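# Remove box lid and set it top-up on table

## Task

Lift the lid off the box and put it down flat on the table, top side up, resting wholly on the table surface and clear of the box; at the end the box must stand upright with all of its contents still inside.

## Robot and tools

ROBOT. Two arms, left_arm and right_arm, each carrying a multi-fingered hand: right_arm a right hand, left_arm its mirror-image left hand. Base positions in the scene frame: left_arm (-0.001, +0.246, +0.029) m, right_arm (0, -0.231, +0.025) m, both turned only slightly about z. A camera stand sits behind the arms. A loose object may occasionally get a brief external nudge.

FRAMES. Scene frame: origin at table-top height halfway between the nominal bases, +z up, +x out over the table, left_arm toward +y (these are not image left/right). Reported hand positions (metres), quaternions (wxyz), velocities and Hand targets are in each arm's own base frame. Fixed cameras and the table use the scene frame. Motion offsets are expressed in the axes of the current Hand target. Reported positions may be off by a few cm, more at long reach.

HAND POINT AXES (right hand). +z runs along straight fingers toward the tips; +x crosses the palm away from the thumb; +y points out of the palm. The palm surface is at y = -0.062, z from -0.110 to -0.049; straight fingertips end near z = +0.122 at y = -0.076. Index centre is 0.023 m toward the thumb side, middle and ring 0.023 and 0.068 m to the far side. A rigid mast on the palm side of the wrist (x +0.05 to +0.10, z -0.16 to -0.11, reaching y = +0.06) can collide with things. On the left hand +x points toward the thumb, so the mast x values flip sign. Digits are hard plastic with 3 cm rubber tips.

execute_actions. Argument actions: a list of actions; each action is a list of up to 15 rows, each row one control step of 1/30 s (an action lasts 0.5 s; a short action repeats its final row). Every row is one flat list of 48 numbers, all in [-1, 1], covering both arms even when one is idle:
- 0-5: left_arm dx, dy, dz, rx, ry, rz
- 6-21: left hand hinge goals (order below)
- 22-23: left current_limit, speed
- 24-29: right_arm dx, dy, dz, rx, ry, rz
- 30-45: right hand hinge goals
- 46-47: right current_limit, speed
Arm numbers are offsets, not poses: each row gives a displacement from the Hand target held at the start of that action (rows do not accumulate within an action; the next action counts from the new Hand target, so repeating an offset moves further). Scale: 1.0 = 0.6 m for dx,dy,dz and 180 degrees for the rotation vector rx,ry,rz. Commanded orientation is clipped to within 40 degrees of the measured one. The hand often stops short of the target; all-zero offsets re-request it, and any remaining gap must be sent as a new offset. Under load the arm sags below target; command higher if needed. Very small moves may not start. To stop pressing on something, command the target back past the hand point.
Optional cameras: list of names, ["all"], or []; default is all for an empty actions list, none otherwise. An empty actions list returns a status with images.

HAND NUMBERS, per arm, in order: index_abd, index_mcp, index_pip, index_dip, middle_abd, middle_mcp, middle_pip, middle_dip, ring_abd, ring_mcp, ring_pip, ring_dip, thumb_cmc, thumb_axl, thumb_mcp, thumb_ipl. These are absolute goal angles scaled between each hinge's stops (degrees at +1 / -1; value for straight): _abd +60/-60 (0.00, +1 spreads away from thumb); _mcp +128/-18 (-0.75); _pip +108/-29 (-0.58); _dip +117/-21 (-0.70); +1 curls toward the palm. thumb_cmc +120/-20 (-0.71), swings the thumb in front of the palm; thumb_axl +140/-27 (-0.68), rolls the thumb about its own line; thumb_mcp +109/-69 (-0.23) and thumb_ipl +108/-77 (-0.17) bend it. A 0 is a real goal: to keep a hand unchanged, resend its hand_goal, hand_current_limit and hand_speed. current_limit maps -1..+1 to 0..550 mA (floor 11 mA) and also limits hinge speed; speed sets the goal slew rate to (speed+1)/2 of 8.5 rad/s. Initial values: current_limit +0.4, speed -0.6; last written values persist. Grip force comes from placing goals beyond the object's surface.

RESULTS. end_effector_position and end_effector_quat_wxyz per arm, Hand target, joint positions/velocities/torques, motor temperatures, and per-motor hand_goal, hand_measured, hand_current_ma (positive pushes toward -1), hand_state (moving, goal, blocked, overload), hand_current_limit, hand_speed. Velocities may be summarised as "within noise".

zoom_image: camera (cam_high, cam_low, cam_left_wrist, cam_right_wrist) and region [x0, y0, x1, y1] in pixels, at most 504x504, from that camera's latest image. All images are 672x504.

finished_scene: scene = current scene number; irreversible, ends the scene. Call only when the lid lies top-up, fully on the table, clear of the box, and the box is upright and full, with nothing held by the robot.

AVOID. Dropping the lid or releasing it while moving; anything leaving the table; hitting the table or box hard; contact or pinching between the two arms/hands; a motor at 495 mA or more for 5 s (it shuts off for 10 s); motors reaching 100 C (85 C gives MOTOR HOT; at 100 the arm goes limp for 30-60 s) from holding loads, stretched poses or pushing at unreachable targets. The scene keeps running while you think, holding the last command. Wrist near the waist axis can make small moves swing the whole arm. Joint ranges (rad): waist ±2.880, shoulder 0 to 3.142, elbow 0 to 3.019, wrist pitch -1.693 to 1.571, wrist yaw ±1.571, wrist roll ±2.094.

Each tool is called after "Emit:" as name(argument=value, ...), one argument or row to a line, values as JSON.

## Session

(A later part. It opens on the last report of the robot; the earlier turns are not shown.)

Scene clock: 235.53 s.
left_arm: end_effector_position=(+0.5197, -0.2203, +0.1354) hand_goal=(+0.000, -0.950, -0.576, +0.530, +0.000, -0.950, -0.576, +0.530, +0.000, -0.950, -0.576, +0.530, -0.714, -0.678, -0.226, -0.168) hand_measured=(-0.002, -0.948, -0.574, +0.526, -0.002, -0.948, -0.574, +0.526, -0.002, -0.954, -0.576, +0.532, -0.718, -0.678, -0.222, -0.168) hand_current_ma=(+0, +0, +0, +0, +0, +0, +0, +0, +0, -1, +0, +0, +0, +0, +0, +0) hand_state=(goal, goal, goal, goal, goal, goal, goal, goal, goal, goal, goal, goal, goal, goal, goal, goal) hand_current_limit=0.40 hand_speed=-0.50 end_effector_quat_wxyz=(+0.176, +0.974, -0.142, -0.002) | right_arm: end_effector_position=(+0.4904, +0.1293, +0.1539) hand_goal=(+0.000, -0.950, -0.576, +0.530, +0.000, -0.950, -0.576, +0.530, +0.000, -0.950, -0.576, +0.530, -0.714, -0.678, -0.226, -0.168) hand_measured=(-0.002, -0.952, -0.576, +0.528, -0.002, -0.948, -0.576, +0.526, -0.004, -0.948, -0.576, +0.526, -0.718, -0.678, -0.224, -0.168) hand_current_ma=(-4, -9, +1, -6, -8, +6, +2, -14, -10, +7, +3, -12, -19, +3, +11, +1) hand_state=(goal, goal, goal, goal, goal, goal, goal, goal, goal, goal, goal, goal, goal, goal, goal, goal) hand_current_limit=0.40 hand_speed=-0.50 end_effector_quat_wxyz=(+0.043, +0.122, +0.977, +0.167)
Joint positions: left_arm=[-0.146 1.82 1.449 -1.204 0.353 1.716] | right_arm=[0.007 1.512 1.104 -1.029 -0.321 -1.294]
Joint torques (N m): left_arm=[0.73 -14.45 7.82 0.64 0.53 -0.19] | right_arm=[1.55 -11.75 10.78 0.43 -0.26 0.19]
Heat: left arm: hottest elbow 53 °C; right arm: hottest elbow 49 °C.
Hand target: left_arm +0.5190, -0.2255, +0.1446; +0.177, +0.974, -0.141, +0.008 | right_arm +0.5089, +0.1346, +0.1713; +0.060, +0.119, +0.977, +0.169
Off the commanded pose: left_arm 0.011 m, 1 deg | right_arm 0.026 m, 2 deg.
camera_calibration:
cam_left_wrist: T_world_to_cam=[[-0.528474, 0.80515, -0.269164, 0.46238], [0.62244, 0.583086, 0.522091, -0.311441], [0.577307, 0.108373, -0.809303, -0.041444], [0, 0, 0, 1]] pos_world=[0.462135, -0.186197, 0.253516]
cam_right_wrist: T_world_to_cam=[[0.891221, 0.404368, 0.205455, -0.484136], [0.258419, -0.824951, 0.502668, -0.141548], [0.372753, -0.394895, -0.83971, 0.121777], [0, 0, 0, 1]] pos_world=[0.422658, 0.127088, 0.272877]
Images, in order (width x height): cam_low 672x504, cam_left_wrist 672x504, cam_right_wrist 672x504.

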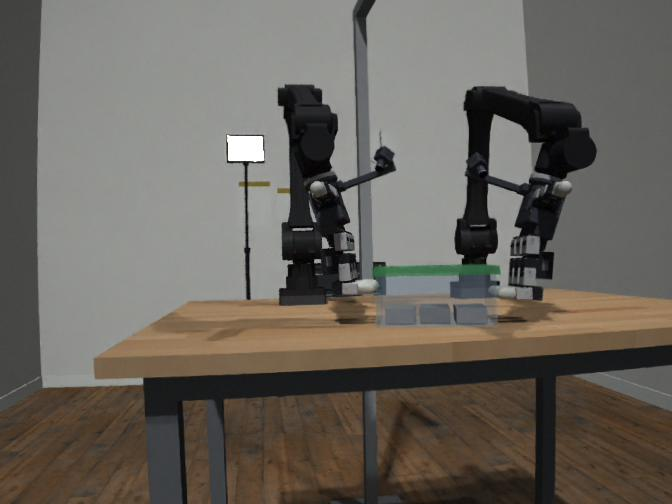

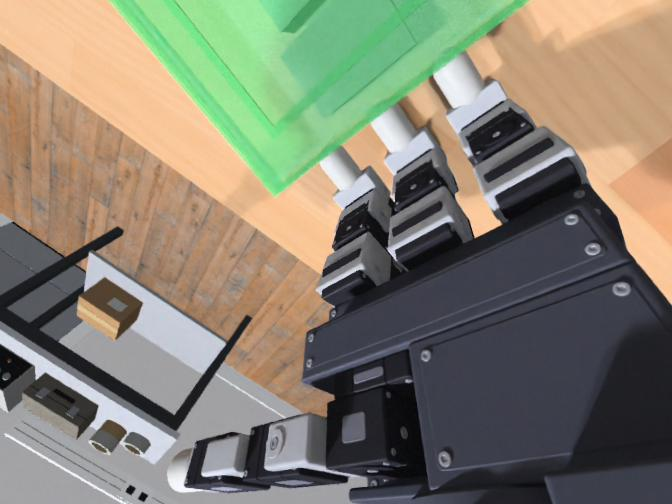

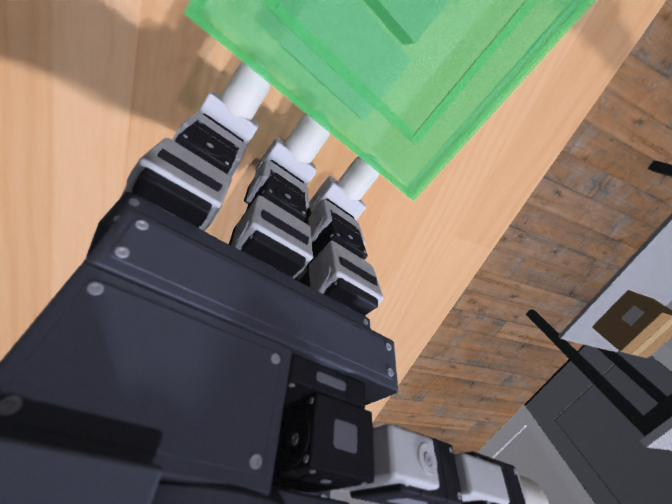

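Emit:
execute_actions(
  actions=[
    [[0,0.0085,-0.0235,0,0,0,0,-0.91,-0.56,0.56,0,-0.91,-0.56,0.56,0,-0.91,-0.56,0.56,-0.714,-0.678,-0.226,-0.168,0.7,-0.6,0,0.0028,-0.0078,0,0,0,0,-0.92,-0.56,0.56,0,-0.92,-0.56,0.56,0,-0.92,-0.56,0.56,-0.714,-0.678,-0.226,-0.168,0.7,-0.6]],
    [[0,0.0057,-0.0157,0,0,0,0,-0.91,-0.56,0.56,0,-0.91,-0.56,0.56,0,-0.91,-0.56,0.56,-0.714,-0.678,-0.226,-0.168,0.7,-0.6,0,0.0057,-0.0157,0,0,0,0,-0.92,-0.56,0.56,0,-0.92,-0.56,0.56,0,-0.92,-0.56,0.56,-0.714,-0.678,-0.226,-0.168,0.7,-0.6]],
  ],
  cameras=["cam_low"],
)

Emit:
zoom_image(
  camera="cam_low",
  region=[340, 220, 560, 340],
)

Scene clock: 237.87 s.
left_arm: end_effector_position=(+0.5130, -0.2181, +0.1444) hand_goal=(+0.000, -0.910, -0.560, +0.560, +0.000, -0.910, -0.560, +0.560, +0.000, -0.910, -0.560, +0.560, -0.714, -0.678, -0.226, -0.168) hand_measured=(-0.002, -0.916, -0.564, +0.556, -0.002, -0.928, -0.570, +0.554, -0.002, -0.940, -0.576, +0.550, -0.718, -0.678, -0.222, -0.168) hand_current_ma=(+0, -1, +0, +0, +0, -8, -2, -1, +0, -20, -5, -2, +0, +0, +0, +0) hand_state=(goal, goal, goal, goal, goal, goal, goal, goal, goal, blocked, goal, goal, goal, goal, goal, goal) hand_current_limit=0.70 hand_speed=-0.60 end_effector_quat_wxyz=(+0.171, +0.975, -0.141, -0.009) | right_arm: end_effector_position=(+0.4908, +0.1289, +0.1596) hand_goal=(+0.000, -0.920, -0.560, +0.560, +0.000, -0.920, -0.560, +0.560, +0.000, -0.920, -0.560, +0.560, -0.714, -0.678, -0.226, -0.168) hand_measured=(-0.002, -0.934, -0.570, +0.554, -0.002, -0.928, -0.566, +0.556, -0.004, -0.922, -0.564, +0.556, -0.718, -0.678, -0.224, -0.168) hand_current_ma=(-4, -57, -36, -25, -8, -30, -26, -19, -10, -11, -12, -12, -18, +3, +11, +1) hand_state=(goal, goal, goal, goal, goal, goal, goal, goal, goal, goal, goal, goal, goal, goal, goal, goal) hand_current_limit=0.70 hand_speed=-0.60 end_effector_quat_wxyz=(+0.036, +0.124, +0.978, +0.165)
Joint positions: left_arm=[-0.146 1.8 1.449 -1.237 0.344 1.715] | right_arm=[0.007 1.512 1.124 -1.062 -0.318 -1.292]
Joint torques (N m): left_arm=[1.49 -15.33 10.92 -0.24 0.87 -0.12] | right_arm=[1.26 -13.57 11.14 0.18 -0.4 0.2]
Heat: left arm: hottest elbow 53 °C; right arm: hottest elbow 49 °C.
Hand target: left_arm +0.5175, -0.2250, +0.1694; +0.177, +0.974, -0.141, +0.008 | right_arm +0.5078, +0.1348, +0.1863; +0.060, +0.119, +0.976, +0.169
Off the commanded pose: left_arm 0.026 m, 2 deg | right_arm 0.032 m, 3 deg.
Images, in order (width x height): cam_low 672x504.

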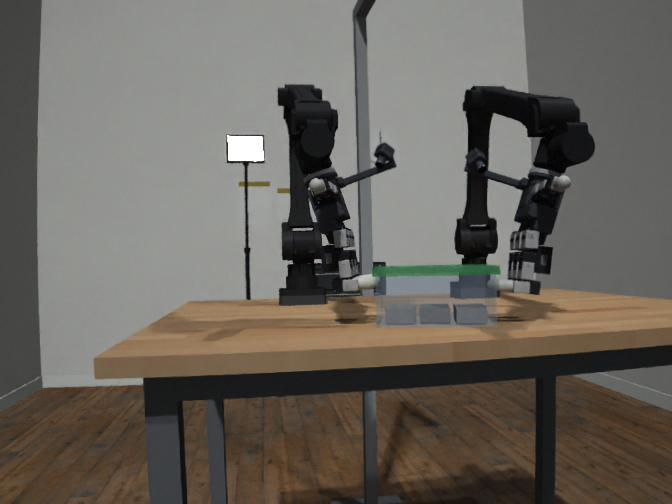

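Scaled by 2.291 from the camera's 672x504 image, which has a finer 960x720 frame.

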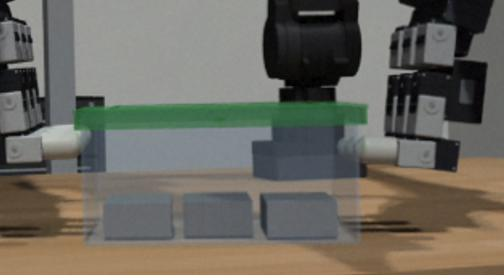

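Emit:
execute_actions(
  actions=[
    [[0,0.0057,-0.0157,0,0,0,0,-0.9,-0.56,0.56,0,-0.9,-0.56,0.56,0,-0.9,-0.56,0.56,-0.714,-0.678,-0.226,-0.168,0.7,-0.6,0,0.0028,-0.0078,0,0,0,0,-0.91,-0.56,0.56,0,-0.91,-0.56,0.56,0,-0.91,-0.56,0.56,-0.714,-0.678,-0.226,-0.168,0.7,-0.6]],
    [[0,0.0028,-0.0078,0,0,0,0,-0.9,-0.56,0.56,0,-0.9,-0.56,0.56,0,-0.9,-0.56,0.56,-0.714,-0.678,-0.226,-0.168,0.7,-0.6,0,0.0028,-0.0078,0,0,0,0,-0.91,-0.56,0.56,0,-0.91,-0.56,0.56,0,-0.91,-0.56,0.56,-0.714,-0.678,-0.226,-0.168,0.7,-0.6]],
  ],
  cameras=["cam_low"],
)

Emit:
zoom_image(
  camera="cam_low",
  region=[340, 220, 560, 340],
)

Scene clock: 240.13 s.
left_arm: end_effector_position=(+0.5070, -0.2166, +0.1507) hand_goal=(+0.000, -0.900, -0.560, +0.560, +0.000, -0.900, -0.560, +0.560, +0.000, -0.900, -0.560, +0.560, -0.714, -0.678, -0.226, -0.168) hand_measured=(-0.002, -0.914, -0.564, +0.556, -0.002, -0.928, -0.570, +0.554, -0.006, -0.940, -0.576, +0.550, -0.718, -0.678, -0.222, -0.168) hand_current_ma=(+0, -5, +0, +0, +0, -16, -2, -1, +0, -33, -5, -2, +0, +0, +0, +0) hand_state=(goal, goal, goal, goal, goal, blocked, goal, goal, goal, blocked, goal, goal, goal, goal, goal, goal) hand_current_limit=0.70 hand_speed=-0.60 end_effector_quat_wxyz=(+0.169, +0.976, -0.139, -0.016) | right_arm: end_effector_position=(+0.4897, +0.1282, +0.1619) hand_goal=(+0.000, -0.910, -0.560, +0.560, +0.000, -0.910, -0.560, +0.560, +0.000, -0.910, -0.560, +0.560, -0.714, -0.678, -0.226, -0.168) hand_measured=(-0.002, -0.918, -0.566, +0.556, -0.002, -0.918, -0.566, +0.556, -0.004, -0.920, -0.568, +0.556, -0.718, -0.678, -0.224, -0.168) hand_current_ma=(-4, -36, -25, -19, -8, -30, -25, -18, -10, -45, -29, -19, -18, +3, +11, +1) hand_state=(goal, goal, goal, goal, goal, goal, goal, goal, goal, goal, goal, goal, goal, goal, goal, goal) hand_current_limit=0.70 hand_speed=-0.60 end_effector_quat_wxyz=(+0.030, +0.126, +0.978, +0.162)
Joint positions: left_arm=[-0.146 1.786 1.449 -1.266 0.34 1.714] | right_arm=[0.007 1.512 1.134 -1.086 -0.313 -1.291]
Joint torques (N m): left_arm=[1.67 -15.44 12.49 -0.51 1.02 -0.11] | right_arm=[1.26 -13.39 11.19 0.09 -0.66 0.2]
Heat: left arm: hottest elbow 53 °C; right arm: hottest elbow 49 °C.
Hand target: left_arm +0.5165, -0.2248, +0.1844; +0.177, +0.974, -0.142, +0.008 | right_arm +0.5070, +0.1349, +0.1962; +0.060, +0.119, +0.977, +0.169
Off the commanded pose: left_arm 0.036 m, 3 deg | right_arm 0.039 m, 4 deg.
Images, in order (width x height): cam_low 672x504.

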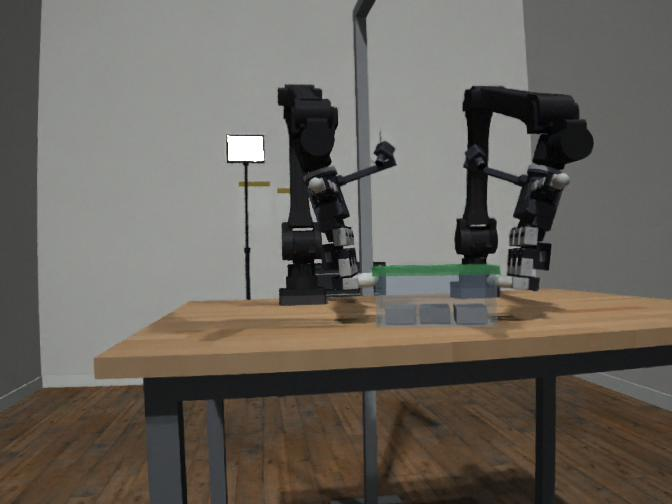

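Scaled by 2.291 from the camera's 672x504 image, which has a finer 960x720 frame.

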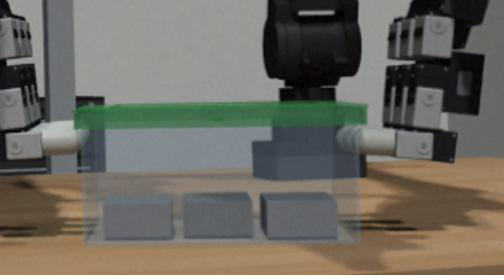

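Emit:
execute_actions(
  actions=[
    [[0,0.0057,-0.0157,0,0,0,0,-0.88,-0.56,0.56,0,-0.88,-0.56,0.56,0,-0.88,-0.56,0.56,-0.714,-0.678,-0.226,-0.168,0.7,-0.6,0,0.0057,-0.0157,0,0,0,0,-0.89,-0.56,0.56,0,-0.89,-0.56,0.56,0,-0.89,-0.56,0.56,-0.714,-0.678,-0.226,-0.168,0.7,-0.6]],
  ],
  cameras=["cam_low","cam_left_wrist","cam_right_wrist"],
)

Emit:
zoom_image(
  camera="cam_low",
  region=[340, 220, 560, 340],
)

Emit:
zoom_image(
  camera="cam_left_wrist",
  region=[140, 0, 520, 200],
)

Emit:
zoom_image(
  camera="cam_right_wrist",
  region=[180, 0, 560, 200],
)

Scene clock: 243.47 s.
left_arm: end_effector_position=(+0.5033, -0.2144, +0.1557) hand_goal=(+0.000, -0.880, -0.560, +0.560, +0.000, -0.880, -0.560, +0.560, +0.000, -0.880, -0.560, +0.560, -0.714, -0.678, -0.226, -0.168) hand_measured=(-0.002, -0.904, -0.566, +0.556, -0.004, -0.918, -0.570, +0.554, -0.006, -0.932, -0.576, +0.550, -0.718, -0.678, -0.222, -0.168) hand_current_ma=(+0, -12, -1, +0, +0, -29, -2, -1, -1, -54, -5, -2, +0, +0, +0, +0) hand_state=(goal, blocked, goal, goal, goal, blocked, goal, goal, goal, blocked, goal, goal, goal, goal, goal, goal) hand_current_limit=0.70 hand_speed=-0.60 end_effector_quat_wxyz=(+0.168, +0.976, -0.137, -0.022) | right_arm: end_effector_position=(+0.4881, +0.1273, +0.1639) hand_goal=(+0.000, -0.890, -0.560, +0.560, +0.000, -0.890, -0.560, +0.560, +0.000, -0.890, -0.560, +0.560, -0.714, -0.678, -0.226, -0.168) hand_measured=(-0.002, -0.906, -0.566, +0.556, -0.002, -0.912, -0.568, +0.556, -0.004, -0.916, -0.568, +0.556, -0.718, -0.678, -0.224, -0.168) hand_current_ma=(-4, -73, -25, -19, -8, -100, -34, -19, -10, -123, -36, -19, -18, +3, +11, +1) hand_state=(goal, goal, goal, goal, goal, blocked, goal, goal, goal, blocked, goal, goal, goal, goal, goal, goal) hand_current_limit=0.70 hand_speed=-0.60 end_effector_quat_wxyz=(+0.023, +0.127, +0.979, +0.158)
Joint positions: left_arm=[-0.143 1.777 1.451 -1.289 0.337 1.713] | right_arm=[0.007 1.512 1.145 -1.112 -0.307 -1.291]
Joint torques (N m): left_arm=[1.14 -14.8 13.61 -0.57 1.13 -0.1] | right_arm=[2.2 -15.33 11.66 0.14 -0.94 0.2]
Heat: left arm: hottest elbow 53 °C; right arm: hottest elbow 49 °C.
Hand target: left_arm +0.5159, -0.2246, +0.1945; +0.177, +0.974, -0.142, +0.008 | right_arm +0.5064, +0.1350, +0.2064; +0.060, +0.119, +0.976, +0.169
Off the commanded pose: left_arm 0.042 m, 4 deg | right_arm 0.047 m, 4 deg.
camera_calibration:
cam_left_wrist: T_world_to_cam=[[-0.541444, 0.808339, -0.231142, 0.455702], [0.63942, 0.574431, 0.511048, -0.323913], [0.545875, 0.128907, -0.827891, 0.00697457], [0, 0, 0, 1]] pos_world=[0.450047, -0.183195, 0.276641]
cam_right_wrist: T_world_to_cam=[[0.900804, 0.402844, 0.162076, -0.480646], [0.276115, -0.819479, 0.50221, -0.157015], [0.33513, -0.407641, -0.849421, 0.151828], [0, 0, 0, 1]] pos_world=[0.42544, 0.126846, 0.285722]
Images, in order (width x height): cam_low 672x504, cam_left_wrist 672x504, cam_right_wrist 672x504.

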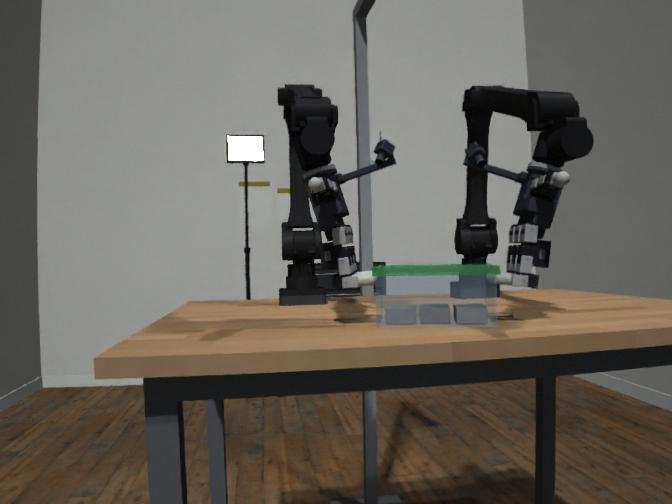

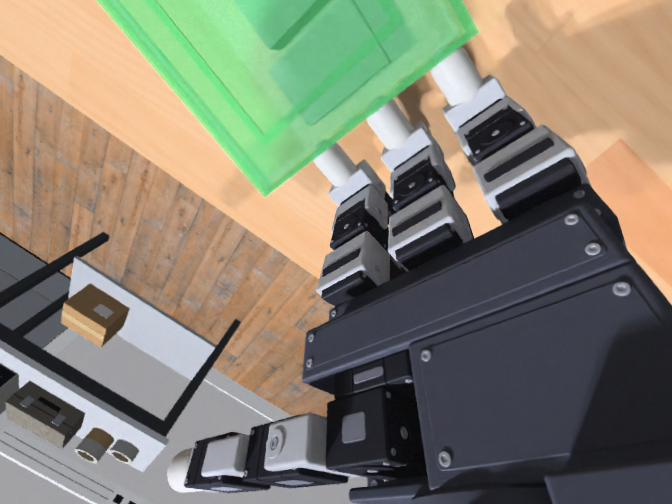

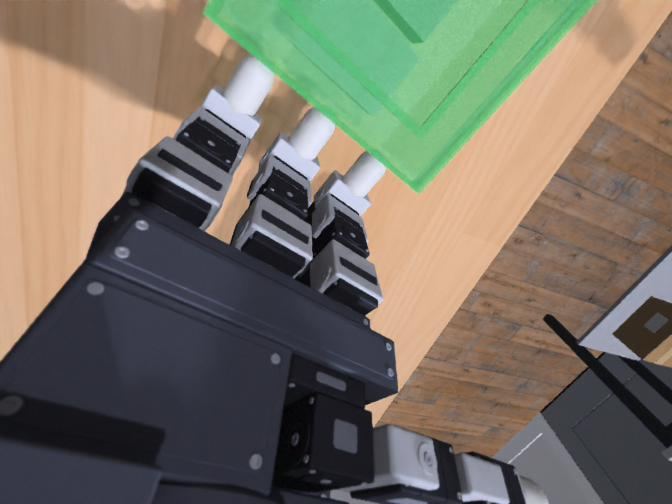

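Scaled by 2.291 from the camera's 672x504 image, which has a finer 960x720 frame.

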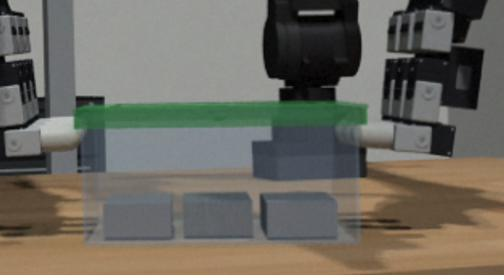

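Scaled by 1.326 from the camera's 672x504 image, which has a finer 960x720 frame.

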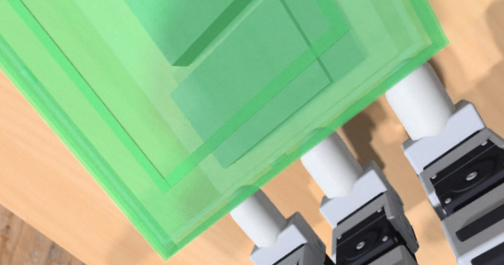

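Scaled by 1.326 from the camera's 672x504 image, which has a finer 960x720 frame.

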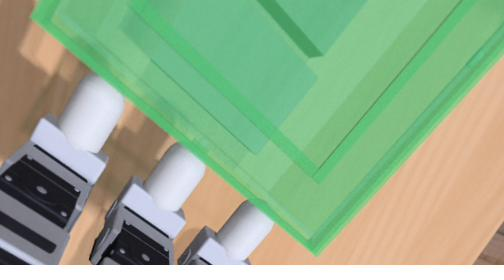

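Emit:
execute_actions(
  actions=[
    [[0.0171,0.001,-0.0162,0,0,0,0,-0.86,-0.56,0.56,0,-0.86,-0.56,0.56,0,-0.86,-0.56,0.56,-0.714,-0.678,-0.226,-0.168,0.7,-0.6,-0.0173,0.0092,-0.013,0,0,0,0,-0.88,-0.56,0.56,0,-0.88,-0.56,0.56,0,-0.88,-0.56,0.56,-0.714,-0.678,-0.226,-0.168,0.7,-0.6]],
  ],
  cameras=["cam_low"],
)

Emit:
zoom_image(
  camera="cam_low",
  region=[340, 220, 560, 340],
)

Scene clock: 245.30 s.
left_arm: end_effector_position=(+0.5045, -0.2133, +0.1600) hand_goal=(+0.000, -0.860, -0.560, +0.560, +0.000, -0.860, -0.560, +0.560, +0.000, -0.860, -0.560, +0.560, -0.714, -0.678, -0.226, -0.168) hand_measured=(-0.002, -0.898, -0.578, +0.550, -0.004, -0.908, -0.580, +0.548, -0.006, -0.920, -0.582, +0.546, -0.718, -0.678, -0.222, -0.168) hand_current_ma=(+0, -28, -6, -2, +0, -48, -7, -3, -1, -72, -10, -4, +0, +0, +0, +0) hand_state=(goal, blocked, goal, goal, goal, blocked, goal, goal, goal, blocked, blocked, goal, goal, goal, goal, goal) hand_current_limit=0.70 hand_speed=-0.60 end_effector_quat_wxyz=(+0.164, +0.977, -0.135, -0.031) | right_arm: end_effector_position=(+0.4908, +0.1262, +0.1745) hand_goal=(+0.000, -0.880, -0.560, +0.560, +0.000, -0.880, -0.560, +0.560, +0.000, -0.880, -0.560, +0.560, -0.714, -0.678, -0.226, -0.168) hand_measured=(+0.000, -0.910, -0.576, +0.552, +0.000, -0.912, -0.572, +0.554, -0.002, -0.912, -0.570, +0.556, -0.718, -0.678, -0.224, -0.168) hand_current_ma=(+1, -134, -66, -34, -3, -146, -49, -23, -5, -151, -37, -19, -18, +3, +11, +1) hand_state=(goal, blocked, goal, goal, goal, blocked, goal, goal, goal, blocked, goal, goal, goal, goal, goal, goal) hand_current_limit=0.70 hand_speed=-0.60 end_effector_quat_wxyz=(+0.019, +0.128, +0.980, +0.153)
Joint positions: left_arm=[-0.143 1.784 1.476 -1.324 0.329 1.713] | right_arm=[0.007 1.512 1.179 -1.154 -0.299 -1.291]
Joint torques (N m): left_arm=[1.26 -14.97 15.9 -0.51 1.38 -0.08] | right_arm=[1.14 -13.33 12.37 0.49 -1.36 0.16]
Heat: left arm: hottest elbow 53 °C; right arm: hottest elbow 49 °C.
Hand target: left_arm +0.5260, -0.2246, +0.2045; +0.177, +0.974, -0.142, +0.008 | right_arm +0.5162, +0.1350, +0.2163; +0.060, +0.119, +0.976, +0.169
Off the commanded pose: left_arm 0.051 m, 5 deg | right_arm 0.050 m, 5 deg.
Images, in order (width x height): cam_low 672x504.

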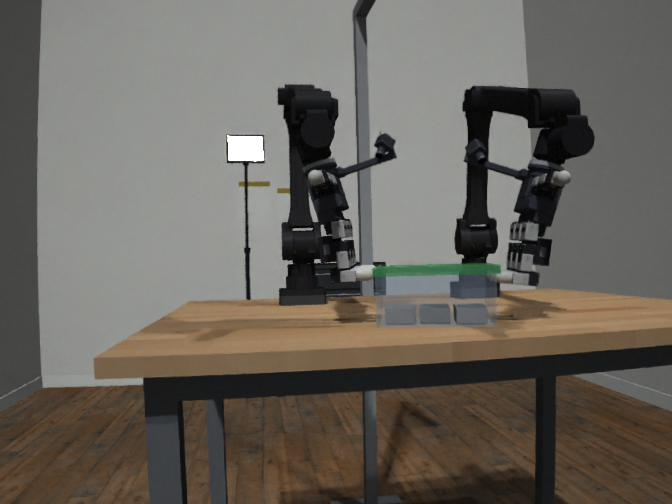

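Scaled by 2.291 from the camera's 672x504 image, which has a finer 960x720 frame.

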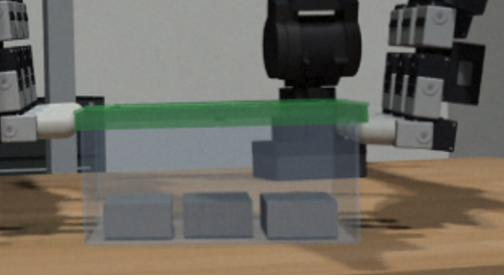

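Emit:
zoom_image(
  camera="cam_low",
  region=[350, 250, 430, 300],
)

Emit:
zoom_image(
  camera="cam_low",
  region=[450, 250, 530, 300],
)

Scaled by 6.300 from the camera's 672x504 image, which has a finer 960x720 frame.

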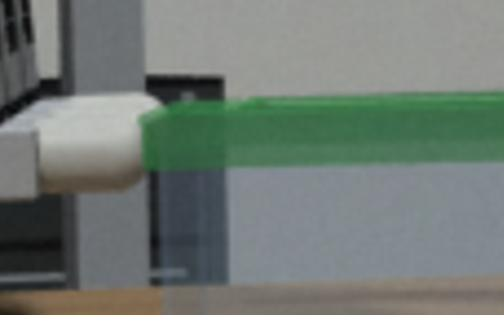

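Scaled by 6.300 from the camera's 672x504 image, which has a finer 960x720 frame.

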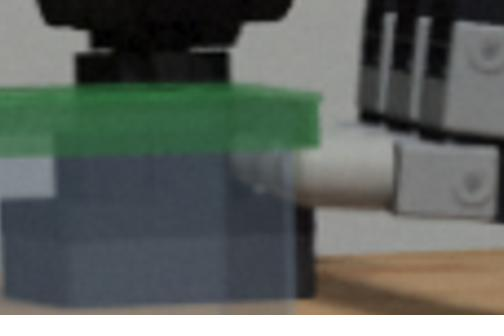

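Emit:
execute_actions(
  actions=[
    [[0.005,0.0057,-0.0157,0,0,0,0,-0.84,-0.56,0.6,0,-0.84,-0.56,0.6,0,-0.84,-0.56,0.6,-0.714,-0.678,-0.226,-0.168,0.7,-0.6,0,0,0,0,0,0,0,-0.88,-0.56,0.56,0,-0.88,-0.56,0.56,0,-0.88,-0.56,0.56,-0.714,-0.678,-0.226,-0.168,0.7,-0.6]],
  ],
  cameras=["cam_low"],
)

Emit:
zoom_image(
  camera="cam_low",
  region=[340, 220, 560, 340],
)

Emit:
zoom_image(
  camera="cam_low",
  region=[450, 250, 530, 300],
)

Scene clock: 249.00 s.
left_arm: end_effector_position=(+0.5106, -0.2092, +0.1716) hand_goal=(+0.000, -0.840, -0.560, +0.600, +0.000, -0.840, -0.560, +0.600, +0.000, -0.840, -0.560, +0.600, -0.714, -0.678, -0.226, -0.168) hand_measured=(-0.002, -0.876, -0.578, +0.592, +0.000, -0.890, -0.582, +0.588, +0.000, -0.904, -0.586, +0.584, -0.718, -0.678, -0.222, -0.168) hand_current_ma=(+0, -28, -7, -2, +0, -51, -9, -3, +0, -79, -13, -5, +0, +0, +0, +0) hand_state=(goal, blocked, goal, goal, goal, blocked, blocked, goal, goal, blocked, blocked, goal, goal, goal, goal, goal) hand_current_limit=0.70 hand_speed=-0.60 end_effector_quat_wxyz=(+0.162, +0.978, -0.131, -0.032) | right_arm: end_effector_position=(+0.4909, +0.1261, +0.1747) hand_goal=(+0.000, -0.880, -0.560, +0.560, +0.000, -0.880, -0.560, +0.560, +0.000, -0.880, -0.560, +0.560, -0.714, -0.678, -0.226, -0.168) hand_measured=(+0.000, -0.910, -0.576, +0.552, +0.000, -0.912, -0.572, +0.554, -0.002, -0.912, -0.570, +0.556, -0.718, -0.678, -0.224, -0.168) hand_current_ma=(+1, -134, -66, -34, -3, -146, -49, -23, -5, -151, -39, -19, -18, +3, +11, +1) hand_state=(goal, blocked, goal, goal, goal, blocked, goal, goal, goal, blocked, goal, goal, goal, goal, goal, goal) hand_current_limit=0.70 hand_speed=-0.60 end_effector_quat_wxyz=(+0.020, +0.128, +0.980, +0.153)
Joint positions: left_arm=[-0.135 1.789 1.515 -1.363 0.326 1.713] | right_arm=[0.007 1.512 1.179 -1.154 -0.299 -1.291]
Joint torques (N m): left_arm=[0.73 -14.86 15.15 -0.2 1.55 -0.09] | right_arm=[1.9 -14.15 12.55 0.46 -1.3 0.11]
Heat: left arm: hottest elbow 53 °C; right arm: hottest elbow 49 °C.
Hand target: left_arm +0.5282, -0.2252, +0.2147; +0.177, +0.974, -0.142, +0.008 | right_arm +0.5162, +0.1350, +0.2162; +0.060, +0.119, +0.976, +0.169
Off the commanded pose: left_arm 0.049 m, 5 deg | right_arm 0.049 m, 5 deg.
Images, in order (width x height): cam_low 672x504.

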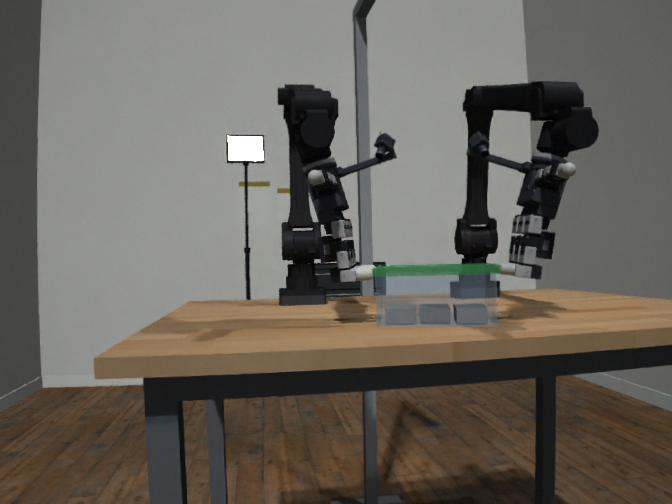

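Scaled by 2.291 from the camera's 672x504 image, which has a finer 960x720 frame.

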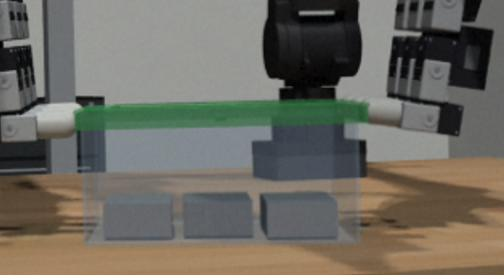

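Scaled by 6.300 from the camera's 672x504 image, which has a finer 960x720 frame.

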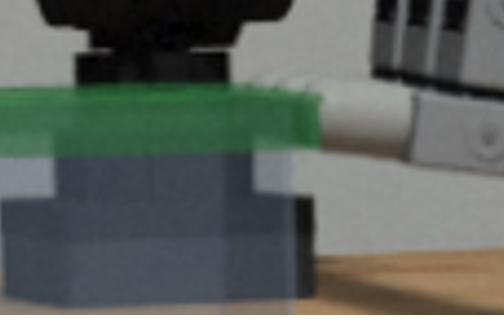

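Emit:
execute_actions(
  actions=[],
  cameras=["cam_high","cam_left_wrist","cam_right_wrist"],
)

Emit:
zoom_image(
  camera="cam_high",
  region=[250, 150, 410, 280],
)

Emit:
zoom_image(
  camera="cam_left_wrist",
  region=[140, 0, 520, 200],
)

Emit:
zoom_image(
  camera="cam_right_wrist",
  region=[180, 0, 560, 200],
)

Scene clock: 251.07 s.
left_arm: end_effector_position=(+0.5106, -0.2092, +0.1716) hand_goal=(+0.000, -0.840, -0.560, +0.600, +0.000, -0.840, -0.560, +0.600, +0.000, -0.840, -0.560, +0.600, -0.714, -0.678, -0.226, -0.168) hand_measured=(-0.002, -0.876, -0.578, +0.592, +0.000, -0.890, -0.582, +0.588, +0.000, -0.904, -0.586, +0.584, -0.718, -0.678, -0.222, -0.168) hand_current_ma=(+0, -28, -7, -2, +0, -51, -9, -3, +0, -79, -13, -5, +0, +0, +0, +0) hand_state=(goal, blocked, goal, goal, goal, blocked, blocked, goal, goal, blocked, blocked, goal, goal, goal, goal, goal) hand_current_limit=0.70 hand_speed=-0.60 end_effector_quat_wxyz=(+0.162, +0.978, -0.131, -0.032) | right_arm: end_effector_position=(+0.4909, +0.1261, +0.1747) hand_goal=(+0.000, -0.880, -0.560, +0.560, +0.000, -0.880, -0.560, +0.560, +0.000, -0.880, -0.560, +0.560, -0.714, -0.678, -0.226, -0.168) hand_measured=(+0.000, -0.910, -0.576, +0.552, +0.000, -0.912, -0.572, +0.554, -0.002, -0.912, -0.570, +0.556, -0.718, -0.678, -0.224, -0.168) hand_current_ma=(+1, -134, -66, -34, -3, -146, -49, -23, -5, -151, -39, -19, -18, +3, +11, +1) hand_state=(goal, blocked, goal, goal, goal, blocked, goal, goal, goal, blocked, goal, goal, goal, goal, goal, goal) hand_current_limit=0.70 hand_speed=-0.60 end_effector_quat_wxyz=(+0.020, +0.128, +0.980, +0.153)
Joint positions: left_arm=[-0.135 1.789 1.515 -1.363 0.326 1.713] | right_arm=[0.007 1.512 1.179 -1.154 -0.299 -1.291]
Joint velocities: within noise
Joint torques (N m): left_arm=[0.5 -14.39 14.99 -0.28 1.52 -0.09] | right_arm=[1.2 -14.15 12.42 0.65 -1.3 0.16]
Motor temperatures (°C): left_arm=[38 41 53 34 36 32] | right_arm=[34 37 49 33 36 31]
Heat: left arm: hottest elbow 53 °C; right arm: hottest elbow 49 °C.
Hand target: left_arm +0.5282, -0.2252, +0.2147; +0.177, +0.974, -0.142, +0.008 | right_arm +0.5162, +0.1350, +0.2162; +0.060, +0.119, +0.976, +0.169
Off the commanded pose: left_arm 0.049 m, 5 deg | right_arm 0.049 m, 5 deg.
camera_calibration:
cam_left_wrist: T_world_to_cam=[[-0.552428, 0.806953, -0.208927, 0.460673], [0.644898, 0.572558, 0.506245, -0.342159], [0.528139, 0.144928, -0.836699, 0.029325], [0, 0, 0, 1]] pos_world=[0.459658, -0.180086, 0.293999]
cam_right_wrist: T_world_to_cam=[[0.902425, 0.403459, 0.151162, -0.483403], [0.279671, -0.815431, 0.506811, -0.16716], [0.32774, -0.415083, -0.848701, 0.164055], [0, 0, 0, 1]] pos_world=[0.429217, 0.126822, 0.297025]
Images, in order (width x height): cam_high 672x504, cam_left_wrist 672x504, cam_right_wrist 672x504.

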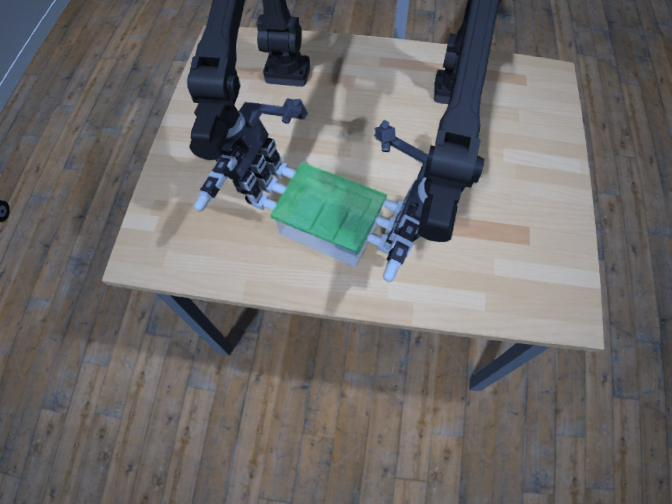

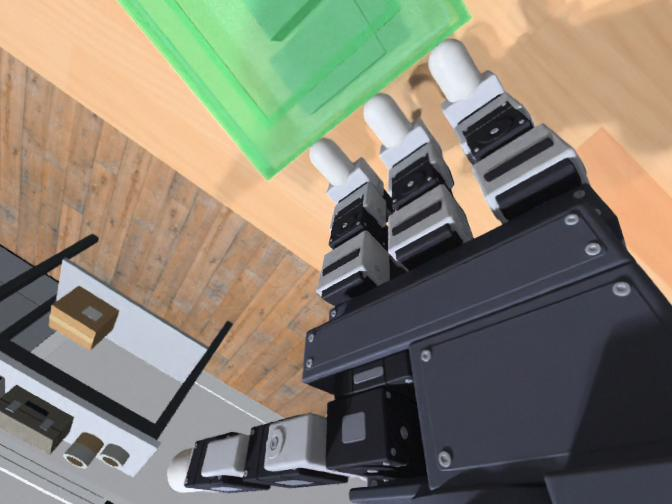

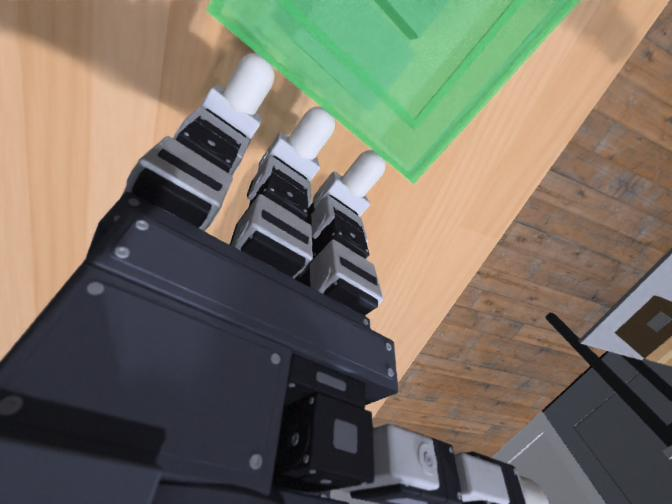

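Scaled by 3.150 from the camera's 672x504 image, which has a finer 960x720 frame.

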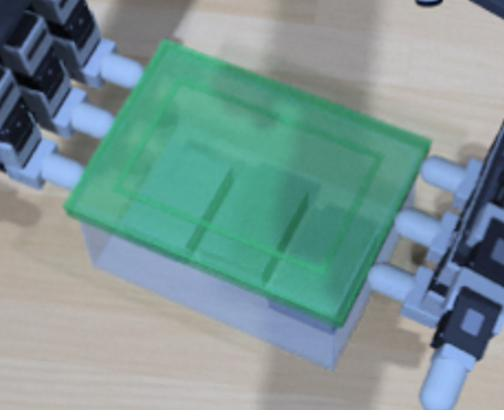

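Scaled by 1.326 from the camera's 672x504 image, which has a finer 960x720 frame.

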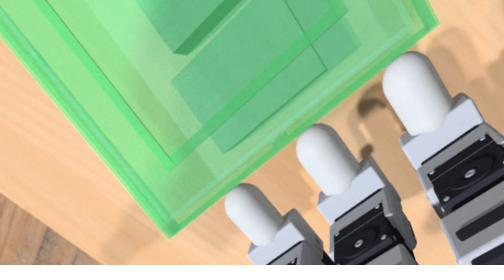

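Scaled by 1.326 from the camera's 672x504 image, which has a finer 960x720 frame.

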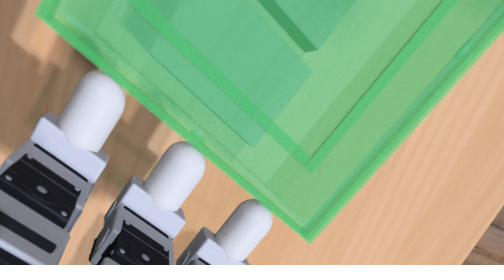

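Emit:
execute_actions(
  actions=[
    [[-0.0037,-0.0805,-0.0297,0,0,0,0,-0.95,-0.576,0.53,0,-0.95,-0.576,0.53,0,-0.95,-0.576,0.53,-0.714,-0.678,-0.226,-0.168,0.4,-0.5,0.011,-0.083,-0.0315,0,0,0,0,-0.95,-0.576,0.53,0,-0.95,-0.576,0.53,0,-0.95,-0.576,0.53,-0.714,-0.678,-0.226,-0.168,0.4,-0.5]],
    [[-0.0082,-0.0227,0.0533,-0.0417,0,0,0,-1,-1,0.78,0,-1,-1,0.78,0,-1,-1,0.78,-0.714,-0.678,-0.226,-0.168,0.4,-0.5,0.017,-0.0262,0.0405,-0.0417,0,0,0,-1,-1,0.78,0,-1,-1,0.78,0,-1,-1,0.78,-0.714,-0.678,-0.226,-0.168,0.4,-0.5]],
    [[-0.0082,-0.0295,0.0498,-0.0417,0,0,0,-1,-1,0.78,0,-1,-1,0.78,0,-1,-1,0.78,-0.714,-0.678,-0.226,-0.168,0.4,-0.5,0.017,-0.0313,0.0368,-0.0417,0,0,0,-1,-1,0.78,0,-1,-1,0.78,0,-1,-1,0.78,-0.714,-0.678,-0.226,-0.168,0.4,-0.5]],
  ],
  cameras=["all"],
)

Emit:
zoom_image(
  camera="cam_low",
  region=[300, 200, 600, 340],
)

Scene clock: 269.40 s.
left_arm: end_effector_position=(+0.5340, -0.1731, +0.1387) hand_goal=(+0.000, -1.000, -1.000, +0.780, +0.000, -1.000, -1.000, +0.780, +0.000, -1.000, -1.000, +0.780, -0.714, -0.678, -0.226, -0.168) hand_measured=(-0.002, -0.998, -0.996, +0.776, +0.000, -0.998, -0.996, +0.778, +0.000, -0.998, -0.996, +0.776, -0.718, -0.678, -0.222, -0.168) hand_current_ma=(+0, +0, +0, +0, +0, +0, +0, +0, +0, +0, +0, +0, +0, +0, +0, +0) hand_state=(goal, goal, goal, goal, goal, goal, goal, goal, goal, goal, goal, goal, goal, goal, goal, goal) hand_current_limit=0.40 hand_speed=-0.50 end_effector_quat_wxyz=(+0.302, +0.943, -0.135, -0.023) | right_arm: end_effector_position=(+0.4735, +0.0814, +0.1594) hand_goal=(+0.000, -1.000, -1.000, +0.780, +0.000, -1.000, -1.000, +0.780, +0.000, -1.000, -1.000, +0.780, -0.714, -0.678, -0.226, -0.168) hand_measured=(+0.000, -1.000, -0.998, +0.776, +0.000, -0.998, -0.996, +0.776, -0.002, -0.998, -0.996, +0.776, -0.718, -0.678, -0.224, -0.168) hand_current_ma=(+1, +3, +11, -13, -3, +4, +13, -14, -5, +4, +12, -12, -17, +3, +11, +1) hand_state=(goal, goal, goal, goal, goal, goal, goal, goal, goal, goal, goal, goal, goal, goal, goal, goal) hand_current_limit=0.40 hand_speed=-0.50 end_effector_quat_wxyz=(+0.067, +0.114, +0.946, +0.295)
Joint positions: left_arm=[-0.004 1.927 1.501 -1.294 0.6 1.897] | right_arm=[-0.183 1.516 1.002 -0.945 -0.605 -1.479]
Joint torques (N m): left_arm=[2.02 -15.56 8.18 0.39 0.77 0.13] | right_arm=[-0.73 -10.93 6.8 1.25 -0.77 -0.06]
Heat: left arm: hottest elbow 54 °C; right arm: hottest elbow 51 °C.
Hand target: left_arm +0.5361, -0.1700, +0.1449; +0.302, +0.943, -0.141, -0.011 | right_arm +0.4776, +0.0770, +0.1583; +0.075, +0.110, +0.946, +0.295
Off the commanded pose: left_arm 0.007 m, 2 deg | right_arm 0.006 m, 1 deg.
camera_calibration:
cam_left_wrist: T_world_to_cam=[[-0.554959, 0.71856, -0.419156, 0.452813], [0.656399, 0.687781, 0.309998, -0.320203], [0.51104, -0.103098, -0.853352, -0.0473238], [0, 0, 0, 1]] pos_world=[0.485658, -0.110023, 0.248678]
cam_right_wrist: T_world_to_cam=[[0.862531, 0.339883, 0.37486, -0.458879], [0.2342, -0.924849, 0.299674, -0.127572], [0.448543, -0.170686, -0.877312, 0.0657018], [0, 0, 0, 1]] pos_world=[0.396205, 0.0491951, 0.267886]

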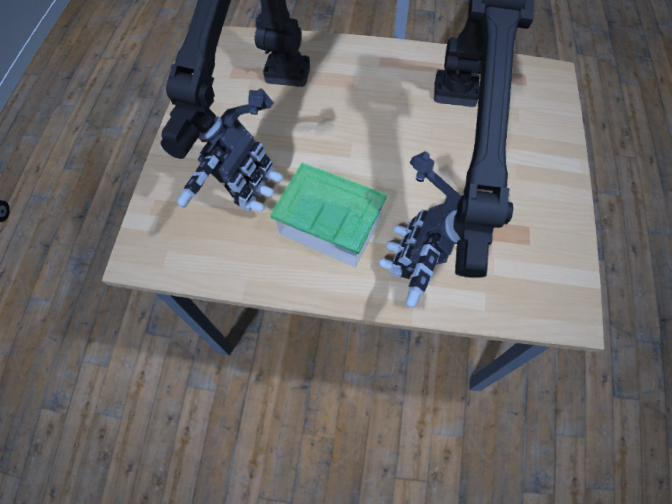

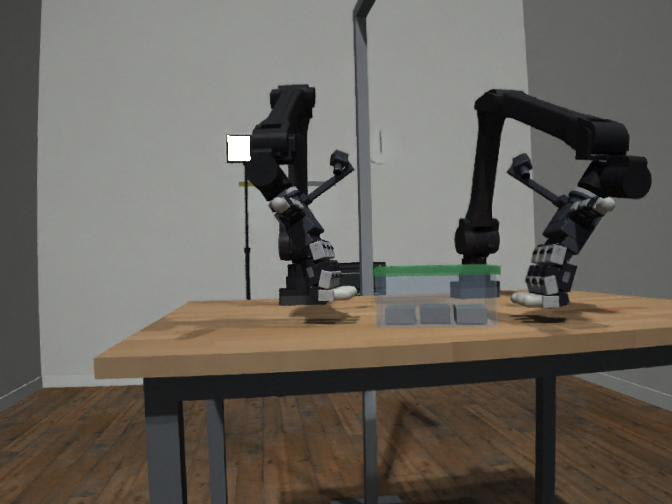

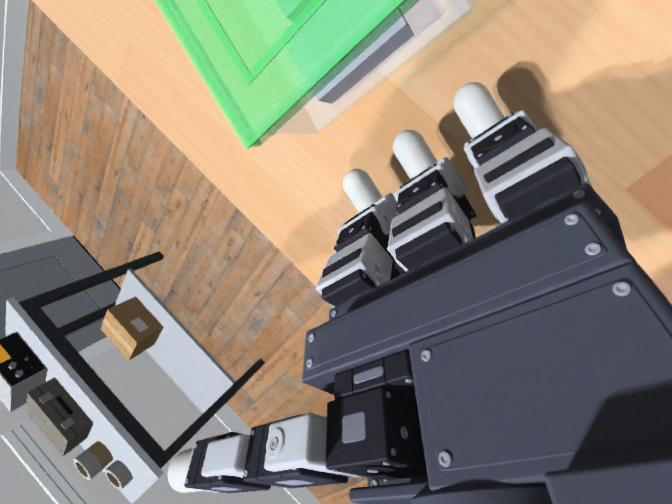

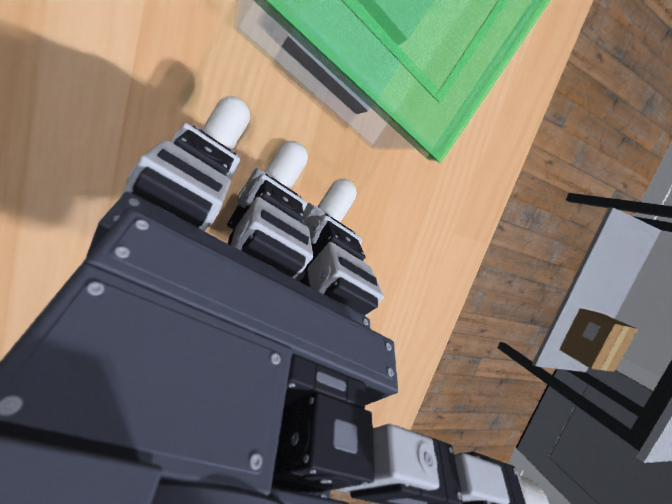

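Scaled by 1.680 from the camera's 672x504 image, which has a finer 960x720 frame.

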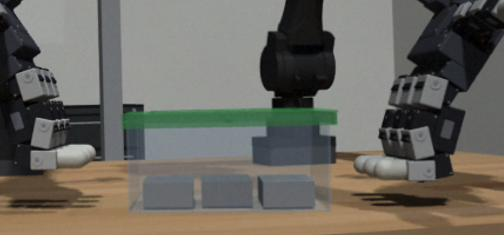

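Emit:
execute_actions(
  actions=[
    [[0.0067,0.0384,-0.0104,0,0,0,0,-1,-1,0.78,0,-1,-1,0.78,0,-1,-1,0.78,-0.714,-0.678,-0.226,-0.168,0.4,-0.5,-0.0166,0.0432,-0.0069,0,0,0,0,-1,-1,0.78,0,-1,-1,0.78,0,-1,-1,0.78,-0.714,-0.678,-0.226,-0.168,0.4,-0.5]],
    [[0.0067,0.0384,-0.0104,0,0,0,0,-1,-1,0.78,0,-1,-1,0.78,0,-1,-1,0.78,-0.714,-0.678,-0.226,-0.168,0.4,-0.5,-0.0166,0.0432,-0.0069,0,0,0,0,-1,-1,0.78,0,-1,-1,0.78,0,-1,-1,0.78,-0.714,-0.678,-0.226,-0.168,0.4,-0.5]],
  ],
  cameras=["cam_low","cam_left_wrist","cam_right_wrist"],
)

Emit:
zoom_image(
  camera="cam_low",
  region=[320, 220, 560, 340],
)

Scene clock: 273.33 s.
left_arm: end_effector_position=(+0.5239, -0.1984, +0.1616) hand_goal=(+0.000, -1.000, -1.000, +0.780, +0.000, -1.000, -1.000, +0.780, +0.000, -1.000, -1.000, +0.780, -0.714, -0.678, -0.226, -0.168) hand_measured=(-0.002, -1.000, -0.996, +0.776, +0.000, -0.998, -0.996, +0.778, +0.000, -0.998, -0.996, +0.776, -0.718, -0.678, -0.222, -0.168) hand_current_ma=(+0, +0, +0, +0, +0, +0, +0, +0, +0, +0, +0, +0, +0, +0, +0, +0) hand_state=(goal, goal, goal, goal, goal, goal, goal, goal, goal, goal, goal, goal, goal, goal, goal, goal) hand_current_limit=0.40 hand_speed=-0.50 end_effector_quat_wxyz=(+0.304, +0.942, -0.139, -0.029) | right_arm: end_effector_position=(+0.4883, +0.1070, +0.1788) hand_goal=(+0.000, -1.000, -1.000, +0.780, +0.000, -1.000, -1.000, +0.780, +0.000, -1.000, -1.000, +0.780, -0.714, -0.678, -0.226, -0.168) hand_measured=(+0.000, -1.000, -0.998, +0.776, +0.000, -1.000, -0.996, +0.776, -0.002, -1.000, -0.996, +0.776, -0.718, -0.678, -0.224, -0.168) hand_current_ma=(+1, +2, +10, -13, -3, +3, +13, -14, -5, +3, +12, -12, -18, +3, +11, +1) hand_state=(goal, goal, goal, goal, goal, goal, goal, goal, goal, goal, goal, goal, goal, goal, goal, goal) hand_current_limit=0.40 hand_speed=-0.50 end_effector_quat_wxyz=(+0.061, +0.114, +0.946, +0.296)
Joint positions: left_arm=[-0.05 1.886 1.501 -1.321 0.608 1.857] | right_arm=[-0.118 1.516 1.06 -0.971 -0.599 -1.405]
Joint torques (N m): left_arm=[1.44 -15.44 11.04 -0.12 0.72 -0.06] | right_arm=[1.03 -12.51 10.44 0.39 -0.59 0.22]
Heat: left arm: hottest elbow 53 °C; right arm: hottest elbow 50 °C.
Hand target: left_arm +0.5331, -0.2010, +0.1819; +0.302, +0.943, -0.141, -0.011 | right_arm +0.5036, +0.1089, +0.1963; +0.075, +0.111, +0.946, +0.295
Off the commanded pose: left_arm 0.023 m, 2 deg | right_arm 0.023 m, 2 deg.
camera_calibration:
cam_left_wrist: T_world_to_cam=[[-0.549605, 0.723957, -0.416918, 0.472817], [0.667378, 0.680664, 0.302164, -0.309154], [0.502535, -0.112171, -0.857249, -0.0220142], [0, 0, 0, 1]] pos_world=[0.477248, -0.134339, 0.27167]
cam_right_wrist: T_world_to_cam=[[0.865023, 0.342293, 0.366839, -0.487756], [0.241068, -0.924766, 0.294439, -0.115568], [0.440024, -0.166264, -0.88246, 0.0849921], [0, 0, 0, 1]] pos_world=[0.412381, 0.0742128, 0.287958]
Images, in order (width x height): cam_low 672x504, cam_left_wrist 672x504, cam_right_wrist 672x504.

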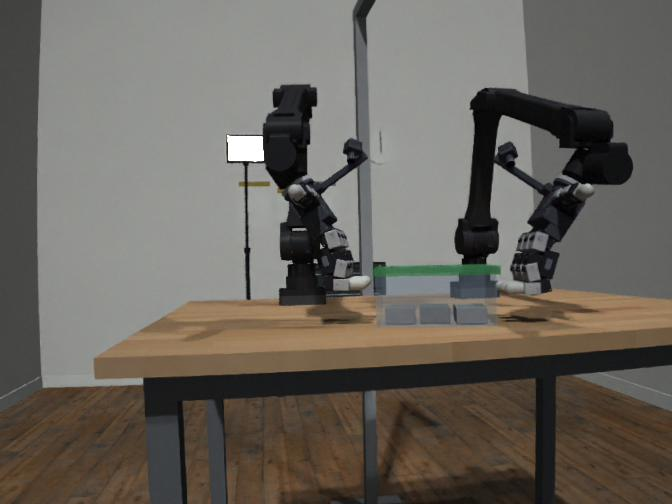

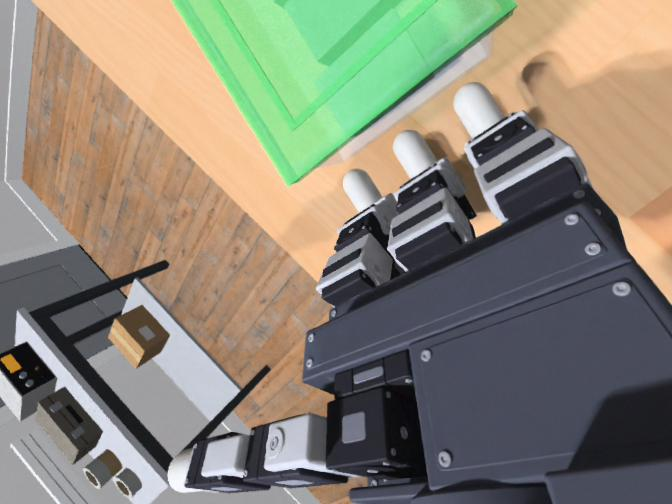

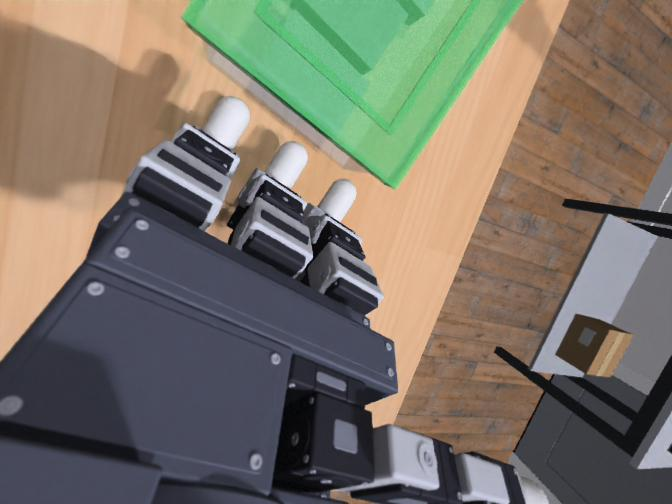

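Scaled by 2.100 from the camera's 672x504 image, which has a finer 960x720 frame.

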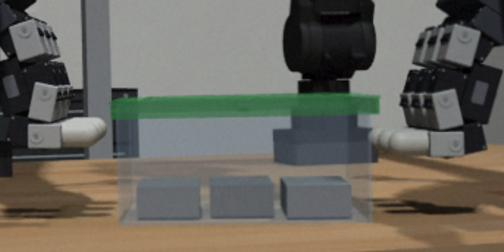

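Emit:
execute_actions(
  actions=[
    [[0,0,0,0,0,0,0,-1,-1,0.78,0,-1,-1,0.78,0,-1,-1,0.78,-0.714,-0.678,-0.226,-0.168,0.4,-0.5,0.0028,-0.0211,0.0298,0,0,0,0,-1,-1,0.78,0,-1,-1,0.78,0,-1,-1,0.78,-0.714,-0.678,-0.226,-0.168,0.4,-0.5]],
  ],
)

Scene clock: 274.90 s.
left_arm: end_effector_position=(+0.5240, -0.1984, +0.1616) hand_goal=(+0.000, -1.000, -1.000, +0.780, +0.000, -1.000, -1.000, +0.780, +0.000, -1.000, -1.000, +0.780, -0.714, -0.678, -0.226, -0.168) hand_measured=(-0.002, -1.000, -0.996, +0.776, +0.000, -0.998, -0.996, +0.778, +0.000, -0.998, -0.996, +0.776, -0.718, -0.678, -0.222, -0.168) hand_current_ma=(+0, +0, +0, +0, +0, +0, +0, +0, +0, +0, +0, +0, +0, +0, +0, +0) hand_state=(goal, goal, goal, goal, goal, goal, goal, goal, goal, goal, goal, goal, goal, goal, goal, goal) hand_current_limit=0.40 hand_speed=-0.50 end_effector_quat_wxyz=(+0.304, +0.942, -0.139, -0.029) | right_arm: end_effector_position=(+0.4944, +0.1062, +0.1739) hand_goal=(+0.000, -1.000, -1.000, +0.780, +0.000, -1.000, -1.000, +0.780, +0.000, -1.000, -1.000, +0.780, -0.714, -0.678, -0.226, -0.168) hand_measured=(+0.000, -1.000, -0.998, +0.776, +0.000, -1.000, -0.996, +0.776, -0.002, -1.000, -0.996, +0.776, -0.718, -0.678, -0.224, -0.168) hand_current_ma=(+1, +2, +10, -13, -3, +3, +13, -14, -5, +3, +12, -12, -18, +3, +11, +1) hand_state=(goal, goal, goal, goal, goal, goal, goal, goal, goal, goal, goal, goal, goal, goal, goal, goal) hand_current_limit=0.40 hand_speed=-0.50 end_effector_quat_wxyz=(+0.070, +0.111, +0.946, +0.295)
Joint positions: left_arm=[-0.05 1.886 1.501 -1.321 0.608 1.857] | right_arm=[-0.118 1.531 1.06 -0.938 -0.598 -1.404]
Joint torques (N m): left_arm=[1.55 -15.21 11.07 -0.29 0.73 -0.15] | right_arm=[0.79 -12.1 8.18 1.59 -0.58 0.22]
Heat: left arm: hottest elbow 53 °C; right arm: hottest elbow 50 °C.
Hand target: left_arm +0.5331, -0.2010, +0.1819; +0.302, +0.943, -0.141, -0.011 | right_arm +0.5036, +0.1089, +0.1743; +0.075, +0.111, +0.946, +0.295
Off the commanded pose: left_arm 0.023 m, 2 deg | right_arm 0.010 m, 1 deg.


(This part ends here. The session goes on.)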